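## Task

Grasp the bottle whose cap is blue, raise it by more than half of its own height, and keep it up there, standing upright, until the scene ends. Other bottles may be shoved aside, but every one must be upright when the scene ends.

## Robot and tools

Setup: a single arm with a two-finger gripper sits at the table, with its base at (0, 0, +0.073) m in the scene frame and tilted slightly. Seen from the base frame, up is (-0.058, +0.021, +0.998). The scene frame has its origin on the tabletop under the base, +z up, and +y to the left when facing +x. Bottles stand on the table, and a camera stand is fixed nearby.

Frames: hand poses, Hand target, velocities and camera poses are all given in the arm's base frame. Offsets run along the base frame's axes, and a rotation pivots about the Hand target's position. The fingers point along the gripper's +z axis and spread along its y axis. end_effector_position is the spot between the pads, roughly 1 cm short of the fingertips.

execute_actions(actions, cameras): actions is a list of actions. Each action is a table of up to 15 rows, and each row covers one 1/30 s step. There is one arm, so each row holds seven numbers in [-1, 1]: dx, dy, dz, rx, ry, rz, opening. If a table has fewer than 15 rows, its last row fills the remaining steps. dx to rz are an offset from the Hand target as it was when that action began, not from the previous row. Each new action measures from the updated Hand target, so repeating an offset keeps moving the hand. Scale: 1.0 equals 0.6 m or 180 degrees. rx, ry, rz form one rotation vector. If the translation's length exceeds 1.0 it may be shortened along its direction. opening is absolute: +1 is fully open (0.094 m) and -1 is closed. Sending a 0 there is an actual command, so repeat the current value to leave the fingers alone. Images are returned only when actions is empty or cameras names them (["all"], [], or names). An unknown name invalidates the call.

move(target, speed, blend, opening_speed, grip_force, blocking, cameras): target is either one 7-number row laid out as above, or a list of up to 15 rows. Every row is an offset from the same starting Hand target, not chained. speed is in m/s, from 0.002 to 2.9, default 0.25; rotation is capped at twice that value in rad/s. Give one speed, or one per leg. blend is in metres, one value or one per target. It rounds off the corners at intermediate targets; 0 means a full stop at each. opening_speed is the rate in scale units per second, at least 0.2; use it to close gently. grip_force is the per-pad limit in newtons, 10 to 50. It persists until changed, and lower values close slowly. blocking=false returns after about 0.5 s while the motion continues. A path lasts at least 0.5 s, and one longer than 10 s stops short. It does not slow down for obstacles. Faster motion drifts further and strikes harder. The first target's opening goes out at the start. A later target's opening goes out after arriving and coming to rest. The result adds a move: line. done means at rest within 10 mm and 2 degrees; other endings include off_target, moving, held and fault. limits=paced means the pose was clipped, and limits=held means steps were withheld. Neither done nor off_target tells you whether anything was touched.

wait(seconds 0 to 10) runs the scene without a new command. stop brakes a running move, which needs some distance. zoom_image(camera cam_high or cam_wrist, region [x0, y0, x1, y1] in pixels, at most 504 by 504) enlarges part of the newest image from that camera. finished_scene(scene) ends the current scene permanently and takes that scene's number. After ending scene 1, make no further calls in the same reply.

Results: the state gives end_effector_position (m) and end_effector_quat_wxyz in the base frame, which may be off by a few cm. Hand target is the last commanded pose after clipping, and your next offsets start from it. Tool commands shows the current gripper command. grip_measured uses the opening scale; the last Joint positions number is the finger gap in metres. Joint velocities may read within noise or be left out. Torques follow joint order, are positive toward larger joint values, and joints 1 to 3 wrap at ±28 N m. Action calls also report step positions. An empty actions list shows the full result, including the scene number.

Control notes: each step, the commanded orientation is clipped to 40 degrees from the measured one. Friction and load can leave the hand a few cm off target. If it settles short, send the remaining distance again. After pressing on something, command back past the hand to release. Keep paths away from the base, since passing near it can flip the shoulder posture. Joint ranges (rad): waist -2.618 to 3.054, shoulder 0.000 to 3.142, elbow 0.000 to 3.142 (straight at 2.901), wrist pitch -1.571 to 1.571, wrist yaw -1.571 to 1.571, wrist roll -2.094 to 2.094.

Gripping: grip_measured tracks your command, so it shows no sign of contact. On a round bottle it reads lower than the bottle's width, and the squeeze jumps to the force limit well before the command is reached. To release, command a value well above grip_measured.

Heat: holding loads, a stretched arm, or pushing toward an unreachable pose heats the motors. MOTOR HOT appears at 75 °C. At 90 °C the arm folds up and stops responding, and at 100 °C it falls.

Cameras: cam_high is fixed and cam_wrist rides on the hand; both are 504x504. Calibration (K, distortion, T_world_to_cam in the base frame) is provided, but the real poses can differ by a few degrees and millimetres.

Avoid: tipping bottles, anything leaving the table, fast or hard contacts, dropping the bottle or releasing it while moving, and overheating.

Each tool is called after "Request:" in YAML: its name, and indented under it one key for each argument.

## Session

Request:
execute_actions:
  actions: []

Request:
zoom_image:
  camera: "cam_high"
  region: [180, 140, 360, 320]

Scene clock: 0.00 s.
end_effector_position=(+0.3915, +0.0518, +0.2114) grip_measured=+1.000 end_effector_quat_wxyz=(+0.575, -0.027, +0.815, +0.076)
Joint positions: [0.102 1.162 0.653 0.174 -0.058 0.079 0.094]
Joint velocities: within noise
Joint torques (N m): no reading
Heat: 28 °C.
Hand target: +0.3929, +0.0523, +0.2244; +0.588, -0.028, +0.805, +0.077
Tool commands: gripper/opening=+1.0
camera_calibration:
cam_wrist: T_world_to_cam=[[0.11888, -0.987904, -0.0995704, 0.0245448], [-0.815105, -0.0398354, -0.577942, 0.449649], [0.566985, 0.149866, -0.809981, 0.0638982], [0, 0, 0, 1]] pos_world=[0.327364, 0.0325837, 0.314072]

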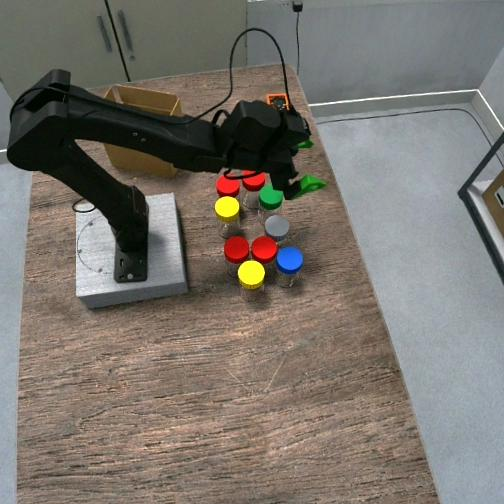

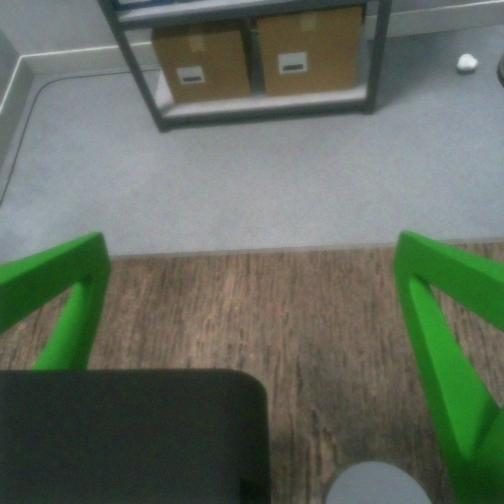

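Scaled by 2.800 from the camera's 504x504 image, which has a finer 720x720 frame.

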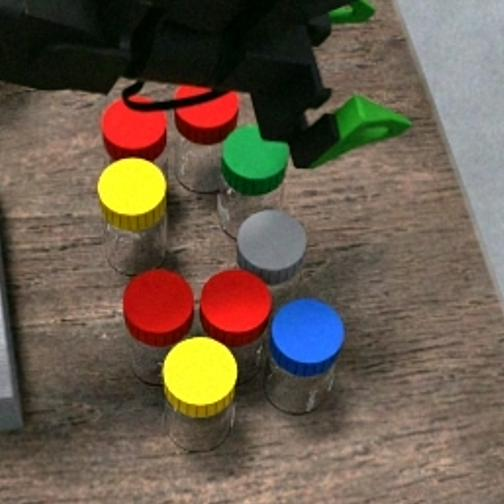

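Request:
move:
  target: [-0.063,-0.254,-0.107,0.0525,0.3857,-0.1644,1]
  speed: 0.4
  cameras: ["all"]

Request:
zoom_image:
  camera: "cam_high"
  region: [180, 140, 360, 320]

Scene clock: 47.93 s.
end_effector_position=(+0.3533, -0.0962, +0.1532) grip_measured=+1.000 end_effector_quat_wxyz=(+0.028, +0.254, +0.967, +0.002)
Joint positions: [-0.271 1.889 1.784 -1.411 -0.004 0.244 0.094]
Joint torques (N m): [-0.35 -10.55 8.24 -0.28 0.06 0.09]
Heat: 30 °C.
Hand target: +0.3550, -0.1001, +0.1600; +0.031, +0.259, +0.965, -0.003
Off the commanded pose: 0.008 m, 1 deg.
move: done
camera_calibration:
cam_wrist: T_world_to_cam=[[-0.50084, -0.8655, -0.00837625, 0.0937114], [-0.734862, 0.420091, 0.532448, 0.22475], [-0.457315, 0.272827, -0.846421, 0.439936], [0, 0, 0, 1]] pos_world=[0.413284, -0.133334, 0.253489]

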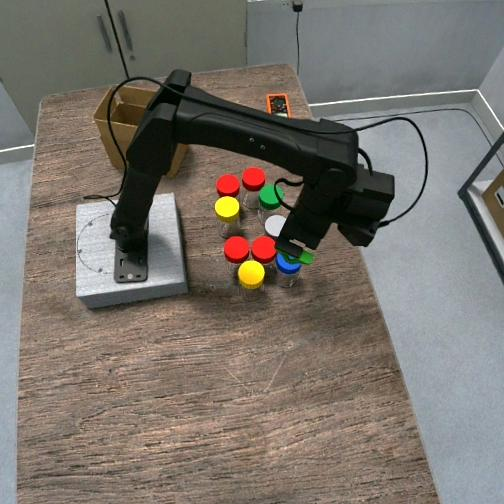

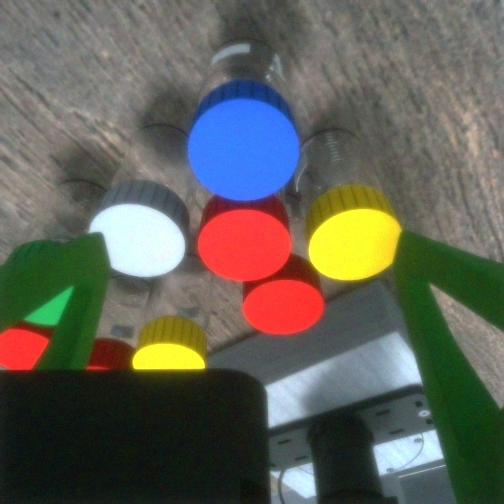

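Scaled by 2.800 from the camera's 504x504 image, which has a finer 720x720 frame.

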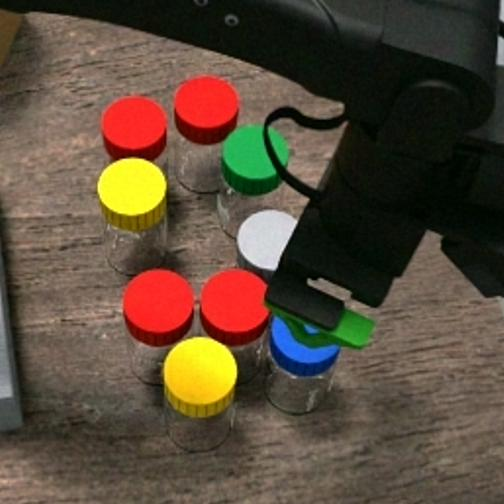

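Request:
move:
  target: [0.005,-0.009,-0.2117,0,0,0,1]
  speed: 0.12
  cameras: ["all"]

Request:
zoom_image:
  camera: "cam_high"
  region: [180, 140, 360, 320]

Scene clock: 70.87 s.
end_effector_position=(+0.3603, -0.1015, +0.0367) grip_measured=+1.000 end_effector_quat_wxyz=(+0.033, +0.258, +0.966, +0.001)
Joint positions: [-0.279 1.95 1.399 -0.953 -0.004 0.244 0.094]
Joint torques (N m): [-0.61 -11.08 4.45 0 0.05 -0.04]
Heat: 31 °C.
Hand target: +0.3580, -0.1056, +0.0331; +0.031, +0.259, +0.965, -0.003
Off the commanded pose: 0.006 m, 1 deg.
move: done
camera_calibration:
cam_wrist: T_world_to_cam=[[-0.507636, -0.861499, -0.0112154, 0.0947641], [-0.73728, 0.427631, 0.523021, 0.29608], [-0.445786, 0.273773, -0.852246, 0.342126], [0, 0, 0, 1]] pos_world=[0.418914, -0.138639, 0.137783]

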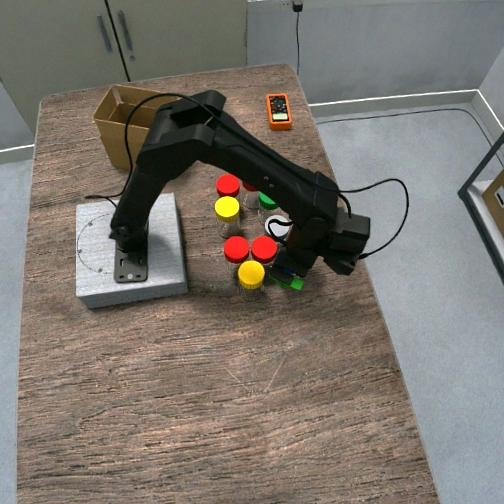

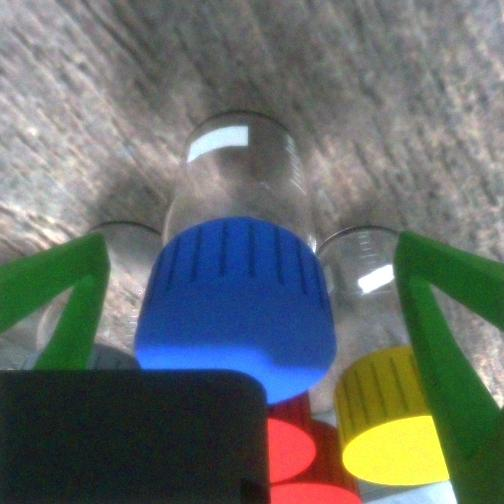

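Scaled by 2.800 from the camera's 504x504 image, which has a finer 720x720 frame.

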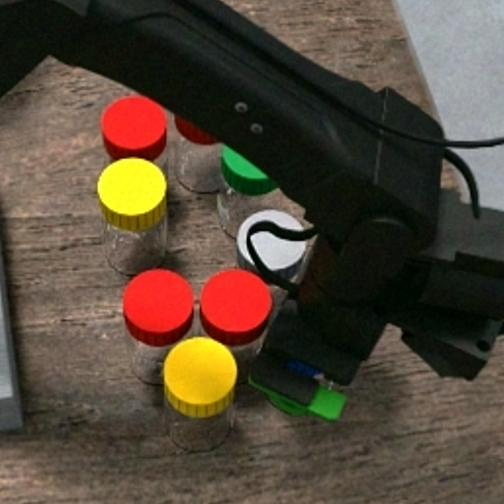

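Request:
move:
  target:
    - [0.0033,0.006,0.0167,0,0,0,1]
    - [0.0033,0.006,0.0167,0,0,0,-0.1]
  speed: 0.1
  opening_speed: 0.8
  cameras: ["cam_wrist"]

Scene clock: 94.00 s.
end_effector_position=(+0.3582, -0.1009, +0.0366) grip_measured=+0.158 end_effector_quat_wxyz=(+0.029, +0.258, +0.966, +0.001)
Joint positions: [-0.279 1.95 1.399 -0.962 -0.004 0.243 0.054]
Joint torques (N m): [0.32 -11.89 6.76 -0.25 0.05 0.08]
Heat: 29 °C.
Hand target: +0.3600, -0.1019, +0.0431; +0.031, +0.259, +0.965, -0.003
Off the commanded pose: 0.007 m, 1 deg.
move: done
camera_calibration:
cam_wrist: T_world_to_cam=[[-0.507413, -0.861655, -0.00907391, 0.0939899], [-0.73315, 0.426158, 0.529982, 0.292524], [-0.452795, 0.275572, -0.84796, 0.343491], [0, 0, 0, 1]] pos_world=[0.417687, -0.138331, 0.137087]
Images, in order (width x height): cam_wrist 504x504.

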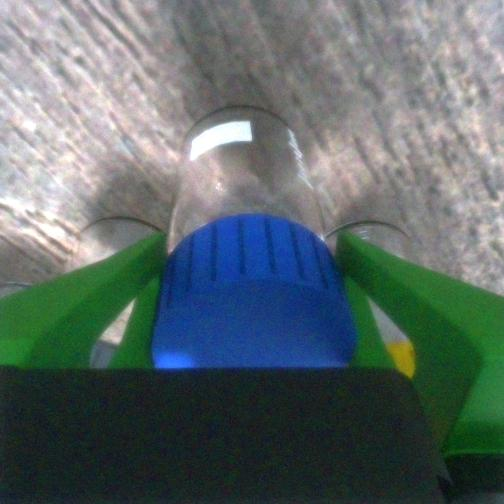

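Request:
move:
  target: [-0.011,0.004,0.19,0,0,0,-0.1]
  speed: 0.15
  cameras: ["all"]

Request:
zoom_image:
  camera: "cam_high"
  region: [180, 140, 360, 320]

Scene clock: 99.63 s.
end_effector_position=(+0.3525, -0.0994, +0.1335) grip_measured=+0.158 end_effector_quat_wxyz=(+0.007, +0.259, +0.966, +0.001)
Joint positions: [-0.279 1.924 1.754 -1.387 -0.003 0.245 0.054]
Joint torques (N m): [0.38 -15.13 8.38 -0.36 0.06 0.09]
Heat: 29 °C.
Hand target: +0.3534, -0.0995, +0.1571; +0.031, +0.259, +0.965, -0.003
Off the commanded pose: 0.024 m, 3 deg.
move: off_target
camera_calibration:
cam_wrist: T_world_to_cam=[[-0.508892, -0.860826, 0.00272342, 0.0923553], [-0.709094, 0.420982, 0.565649, 0.222558], [-0.488072, 0.285923, -0.824641, 0.432983], [0, 0, 0, 1]] pos_world=[0.41614, -0.137991, 0.230914]

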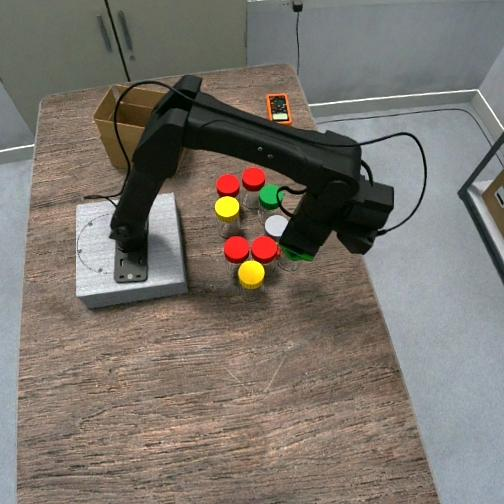

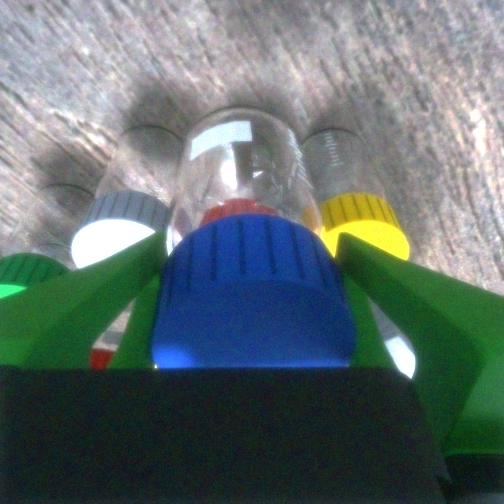

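Scaled by 2.800 from the camera's 504x504 image, which has a finer 720x720 frame.

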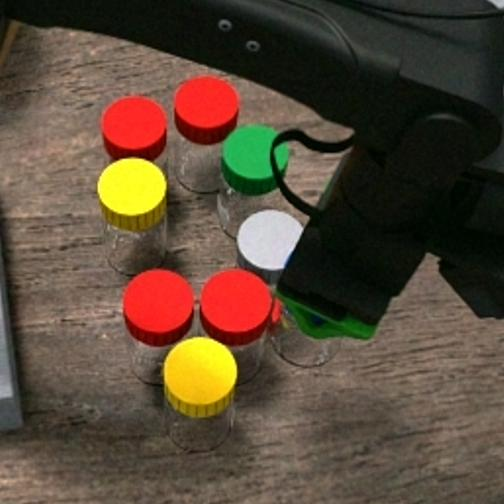

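Request:
finished_scene:
  scene: 2

The scene is finished: the task was done.


## Next scene

The same job, from a new start.

Request:
execute_actions:
  actions: []

Request:
zoom_image:
  camera: "cam_high"
  region: [180, 140, 360, 320]

Scene clock: 0.00 s.
end_effector_position=(+0.3987, -0.0122, +0.1253) grip_measured=+1.000 end_effector_quat_wxyz=(+0.623, +0.044, +0.780, -0.038)
Joint positions: [0.033 1.508 0.344 0.939 0.146 0.029 0.094]
Joint velocities: within noise
Joint torques (N m): no reading
Heat: 26 °C.
Hand target: +0.4012, -0.0122, +0.1348; +0.634, +0.045, +0.771, -0.037
Tool commands: gripper/opening=+1.0
camera_calibration:
cam_wrist: T_world_to_cam=[[-0.127061, -0.991887, -0.00394063, 0.0378403], [-0.735855, 0.0969256, -0.670167, 0.384858], [0.665112, -0.0822523, -0.7422, -0.0506944], [0, 0, 0, 1]] pos_world=[0.321725, -0.00393906, 0.220443]

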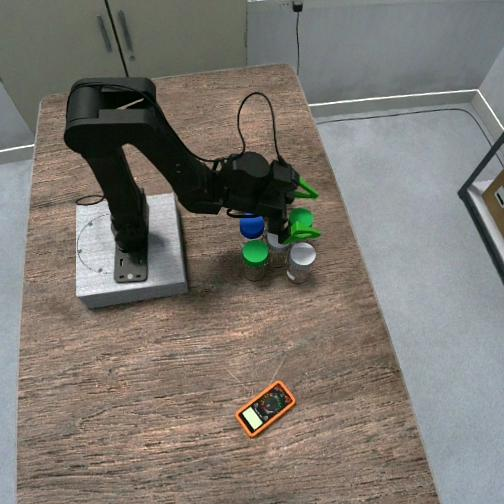

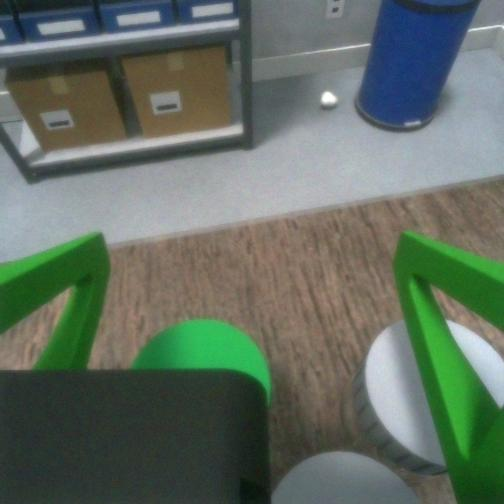

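Scaled by 2.800 from the camera's 504x504 image, which has a finer 720x720 frame.

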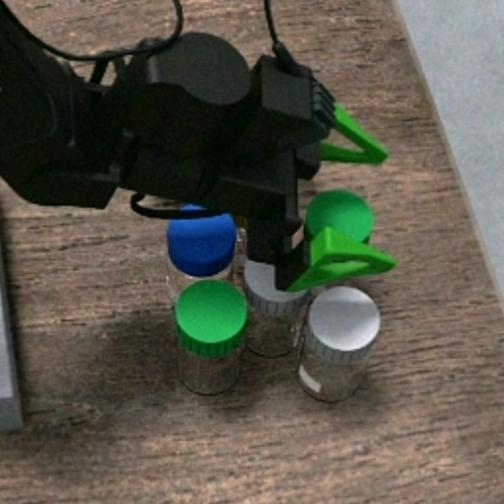

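Request:
move:
  target: [-0.195,-0.0097,0.084,0.019,0.4194,0.027,1]
  speed: 0.4
  cameras: ["all"]

Request:
zoom_image:
  camera: "cam_high"
  region: [180, 140, 360, 320]

Scene clock: 20.70 s.
end_effector_position=(+0.2818, -0.0176, +0.1774) grip_measured=+1.000 end_effector_quat_wxyz=(+0.024, -0.001, +1.000, -0.015)
Joint positions: [-0.048 1.578 1.517 -1.46 0.028 -0.051 0.094]
Joint torques (N m): [-0.44 -7.27 8.2 -0.33 -0.13 -0.04]
Heat: 27 °C.
Hand target: +0.2842, -0.0180, +0.1852; +0.029, +0.000, +1.000, -0.010
Off the commanded pose: 0.008 m, 1 deg.
move: done
camera_calibration:
cam_wrist: T_world_to_cam=[[-0.00893092, -0.999186, 0.0393495, -0.0232281], [-0.844193, 0.0286255, 0.535275, 0.149677], [-0.535966, -0.0284381, -0.843761, 0.422579], [0, 0, 0, 1]] pos_world=[0.352637, -0.0154765, 0.277351]

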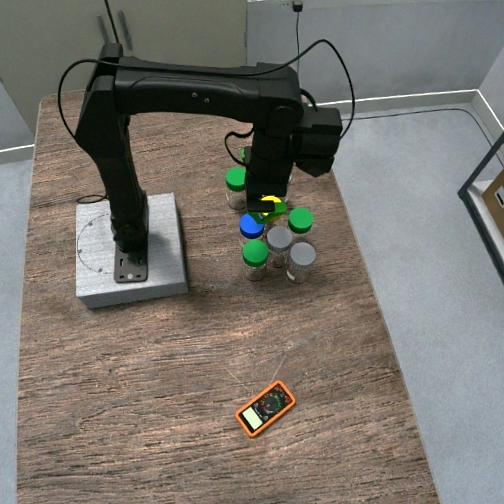

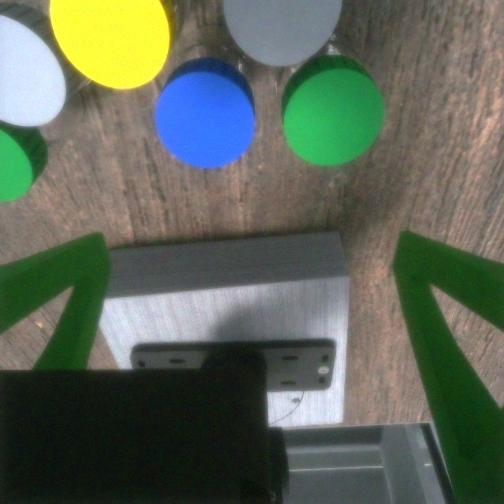

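Scaled by 2.800 from the camera's 504x504 image, which has a finer 720x720 frame.

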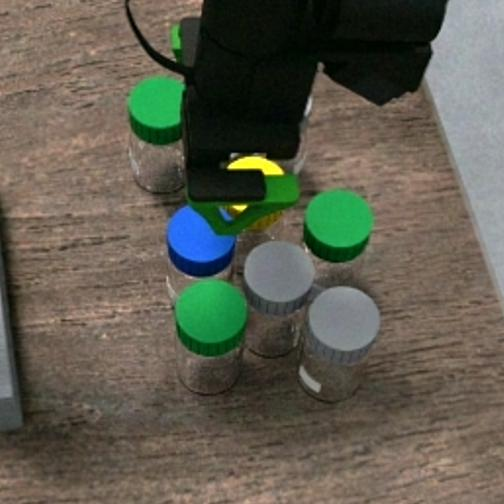

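Request:
move:
  target: [0.018,0.02,-0.112,0.0279,-0.0101,-0.480,1]
  speed: 0.5
  cameras: ["all"]

Request:
zoom_image:
  camera: "cam_high"
  region: [180, 140, 360, 320]

Scene clock: 119.87 s.
end_effector_position=(+0.2979, -0.0078, +0.1235) grip_measured=+1.000 end_effector_quat_wxyz=(+0.033, +0.686, +0.726, +0.020)
Joint positions: [-0.021 1.598 1.321 -1.218 0.015 1.493 0.094]
Joint torques (N m): [0.87 -7.49 4.33 -0.01 0.03 0.15]
Heat: 28 °C.
Hand target: +0.2950, -0.0060, +0.1180; +0.028, +0.685, +0.728, +0.013
Off the commanded pose: 0.006 m, 1 deg.
move: done
camera_calibration:
cam_wrist: T_world_to_cam=[[-0.99672, -0.0472357, -0.0657145, 0.303468], [-0.0759734, 0.825916, 0.558651, -0.0336589], [0.0278864, 0.561811, -0.826795, 0.220596], [0, 0, 0, 1]] pos_world=[0.293764, -0.0817995, 0.221134]

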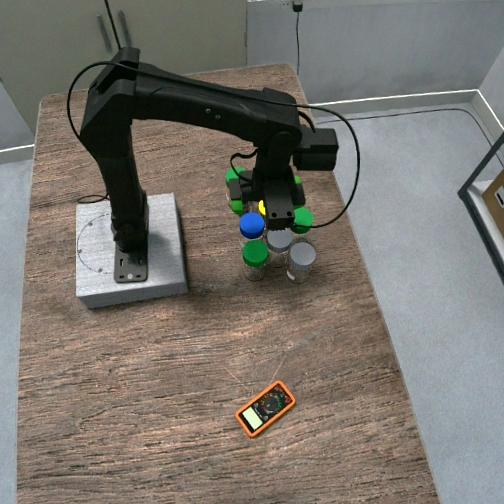

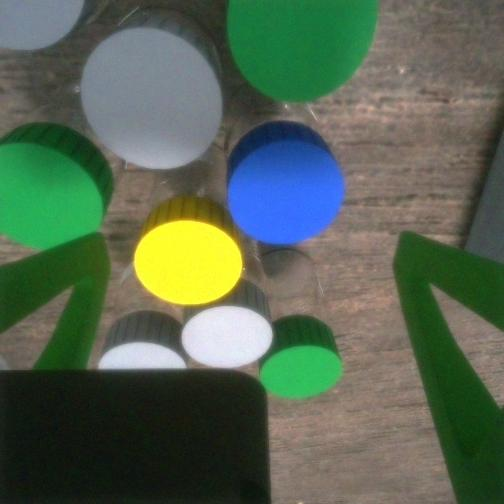

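Scaled by 2.800 from the camera's 504x504 image, which has a finer 720x720 frame.

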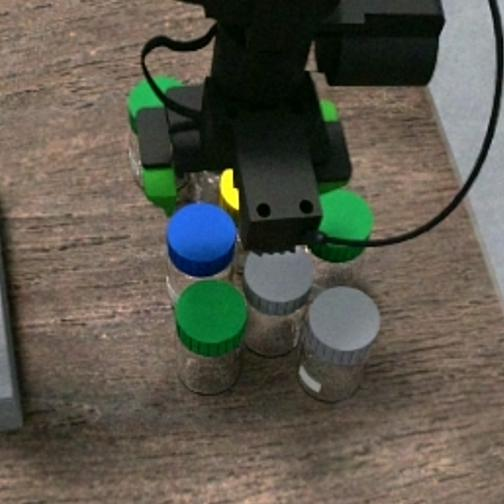

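Request:
move:
  target: [-0.0217,0.0133,-0.0667,0,0,0.009,0.45]
  speed: 0.15
  cameras: ["all"]

Request:
zoom_image:
  camera: "cam_wrist"
  region: [70, 50, 430, 410]

Request:
zoom_image:
  camera: "cam_high"
  region: [210, 160, 340, 290]

Scene clock: 183.87 s.
end_effector_position=(+0.2843, +0.0005, +0.0754) grip_measured=+0.453 end_effector_quat_wxyz=(+0.022, +0.676, +0.736, +0.011)
Joint positions: [0.008 1.598 1.13 -1.057 0.015 1.493 0.068]
Joint torques (N m): [0.73 -9.8 4.26 -0.02 0.02 0.05]
Heat: 27 °C.
Hand target: +0.2819, +0.0019, +0.0780; +0.028, +0.675, +0.737, +0.013
Off the commanded pose: 0.004 m, 1 deg.
move: done
camera_calibration:
cam_wrist: T_world_to_cam=[[-0.996516, -0.0750156, -0.0364439, 0.284953], [-0.0825208, 0.823623, 0.561102, -0.0130159], [-0.0120753, 0.562155, -0.826944, 0.187894], [0, 0, 0, 1]] pos_world=[0.285155, -0.0735294, 0.173066]

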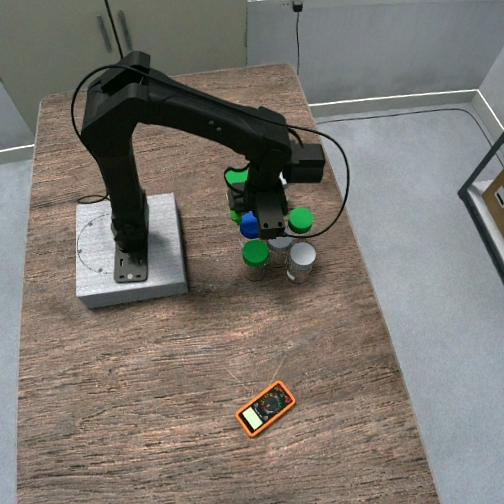

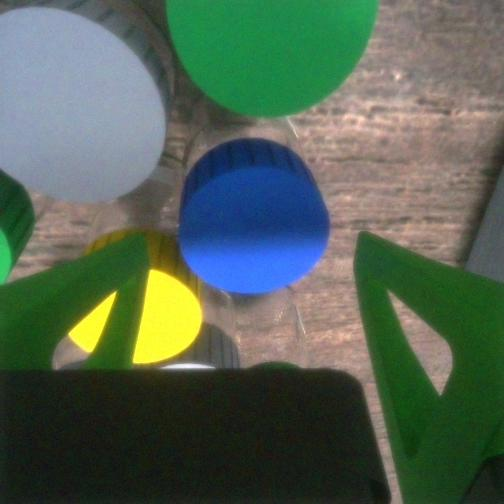

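Scaled by 1.400 from the camera's 504x504 image, which has a finer 720x720 frame.

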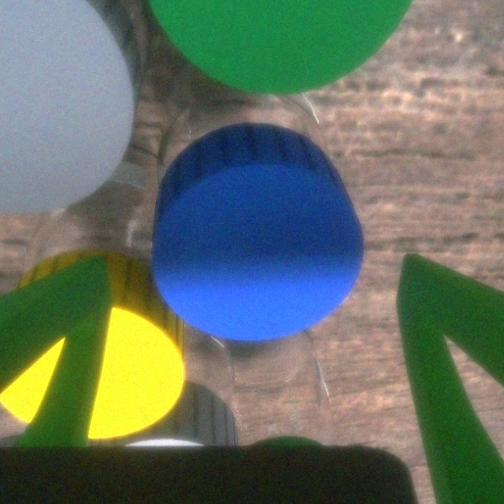

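Scaled by 3.877 from the camera's 504x504 image, which has a finer 720x720 frame.

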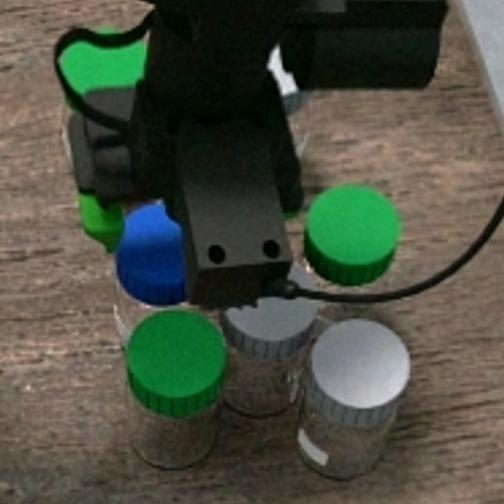

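Request:
move:
  target: [0.0035,0.0045,-0.0767,0,0,0,0.45]
  speed: 0.07
  cameras: ["all"]

Request:
zoom_image:
  camera: "cam_high"
  region: [210, 160, 340, 290]

Scene clock: 213.47 s.
end_effector_position=(+0.2859, +0.0030, +0.0369) grip_measured=+0.452 end_effector_quat_wxyz=(+0.029, +0.676, +0.736, +0.017)
Joint positions: [0.016 1.631 1.004 -0.877 0.015 1.502 0.068]
Joint torques (N m): [0.8 -7.12 3.92 0.07 0.03 0.08]
Heat: 27 °C.
Hand target: +0.2840, +0.0047, +0.0319; +0.028, +0.675, +0.737, +0.013
Off the commanded pose: 0.006 m, 1 deg.
move: done
camera_calibration:
cam_wrist: T_world_to_cam=[[-0.995636, -0.0746593, -0.0559925, 0.285703], [-0.0932244, 0.823247, 0.559976, 0.00975614], [0.00428828, 0.562752, -0.826615, 0.150022], [0, 0, 0, 1]] pos_world=[0.284722, -0.0711265, 0.134544]

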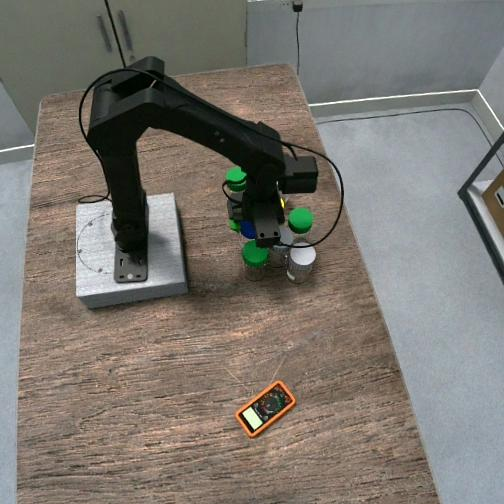

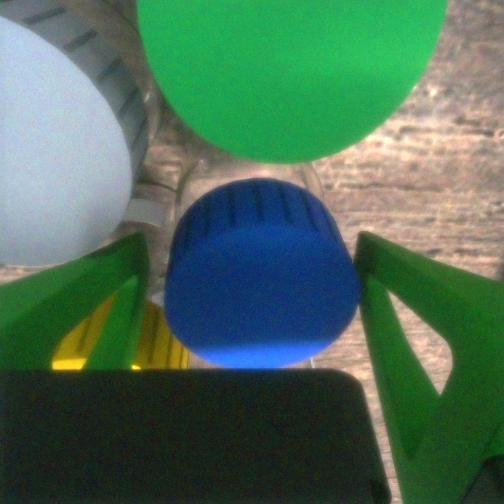

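Scaled by 3.877 from the camera's 504x504 image, which has a finer 720x720 frame.

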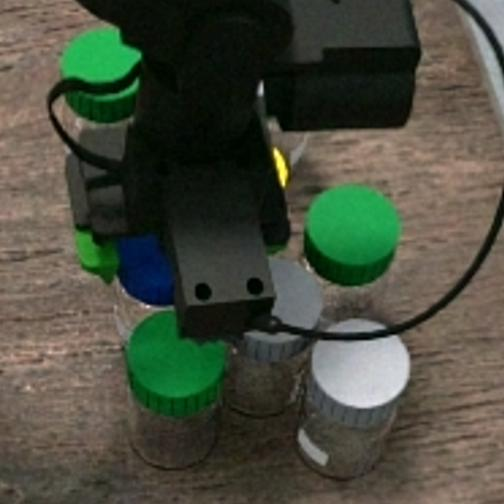

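Request:
move:
  target:
    - [-0.005,0,-0.0132,0,0,0,0.45]
    - [-0.005,0,-0.0132,0,0,0,-0.1]
    - [-0.0165,0.004,0.18,0,0,0,-0.1]
  speed: [0.05,0.05,0.15]
  opening_speed: 0.8
  cameras: ["all"]

Request:
zoom_image:
  camera: "cam_high"
  region: [180, 140, 360, 320]

Scene clock: 226.03 s.
end_effector_position=(+0.2740, +0.0056, +0.1234) grip_measured=+0.156 end_effector_quat_wxyz=(+0.015, +0.676, +0.736, +0.005)
Joint positions: [0.026 1.552 1.277 -1.267 0.015 1.512 0.054]
Joint torques (N m): [0.84 -10.17 8.16 -0.44 0.02 0.07]
Heat: 27 °C.
Hand target: +0.2741, +0.0071, +0.1400; +0.028, +0.675, +0.737, +0.013
Off the commanded pose: 0.017 m, 2 deg.
move: off_target
camera_calibration:
cam_wrist: T_world_to_cam=[[-0.997003, -0.0750378, -0.0188276, 0.274784], [-0.0725979, 0.82336, 0.562856, -0.0478806], [-0.0267336, 0.562536, -0.82634, 0.228554], [0, 0, 0, 1]] pos_world=[0.276594, -0.0685278, 0.220987]

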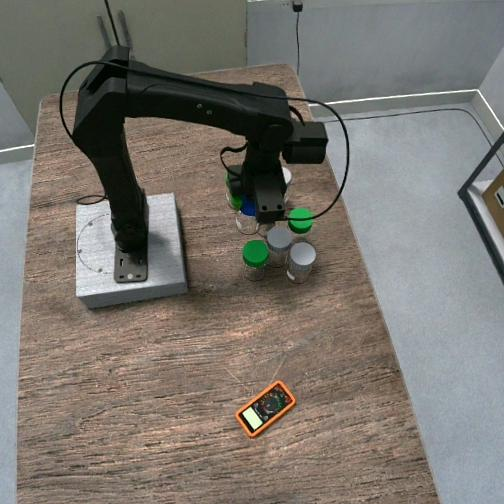

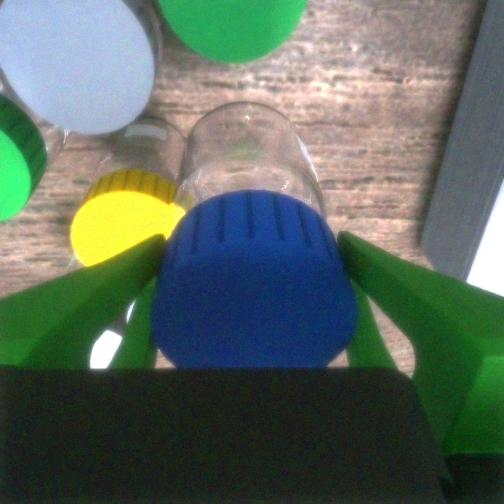

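Scaled by 2.800 from the camera's 504x504 image, which has a finer 720x720 frame.

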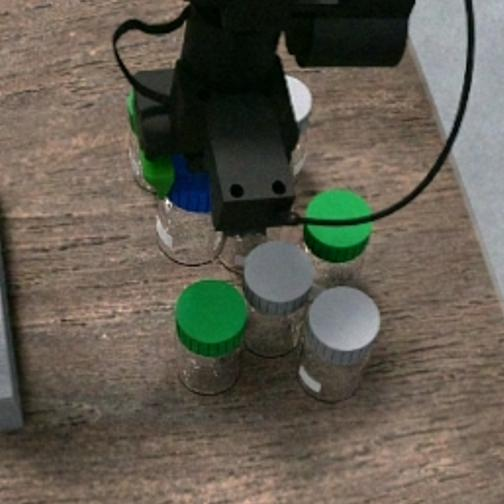

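Request:
finished_scene:
  scene: 3

The scene is finished: the task was done.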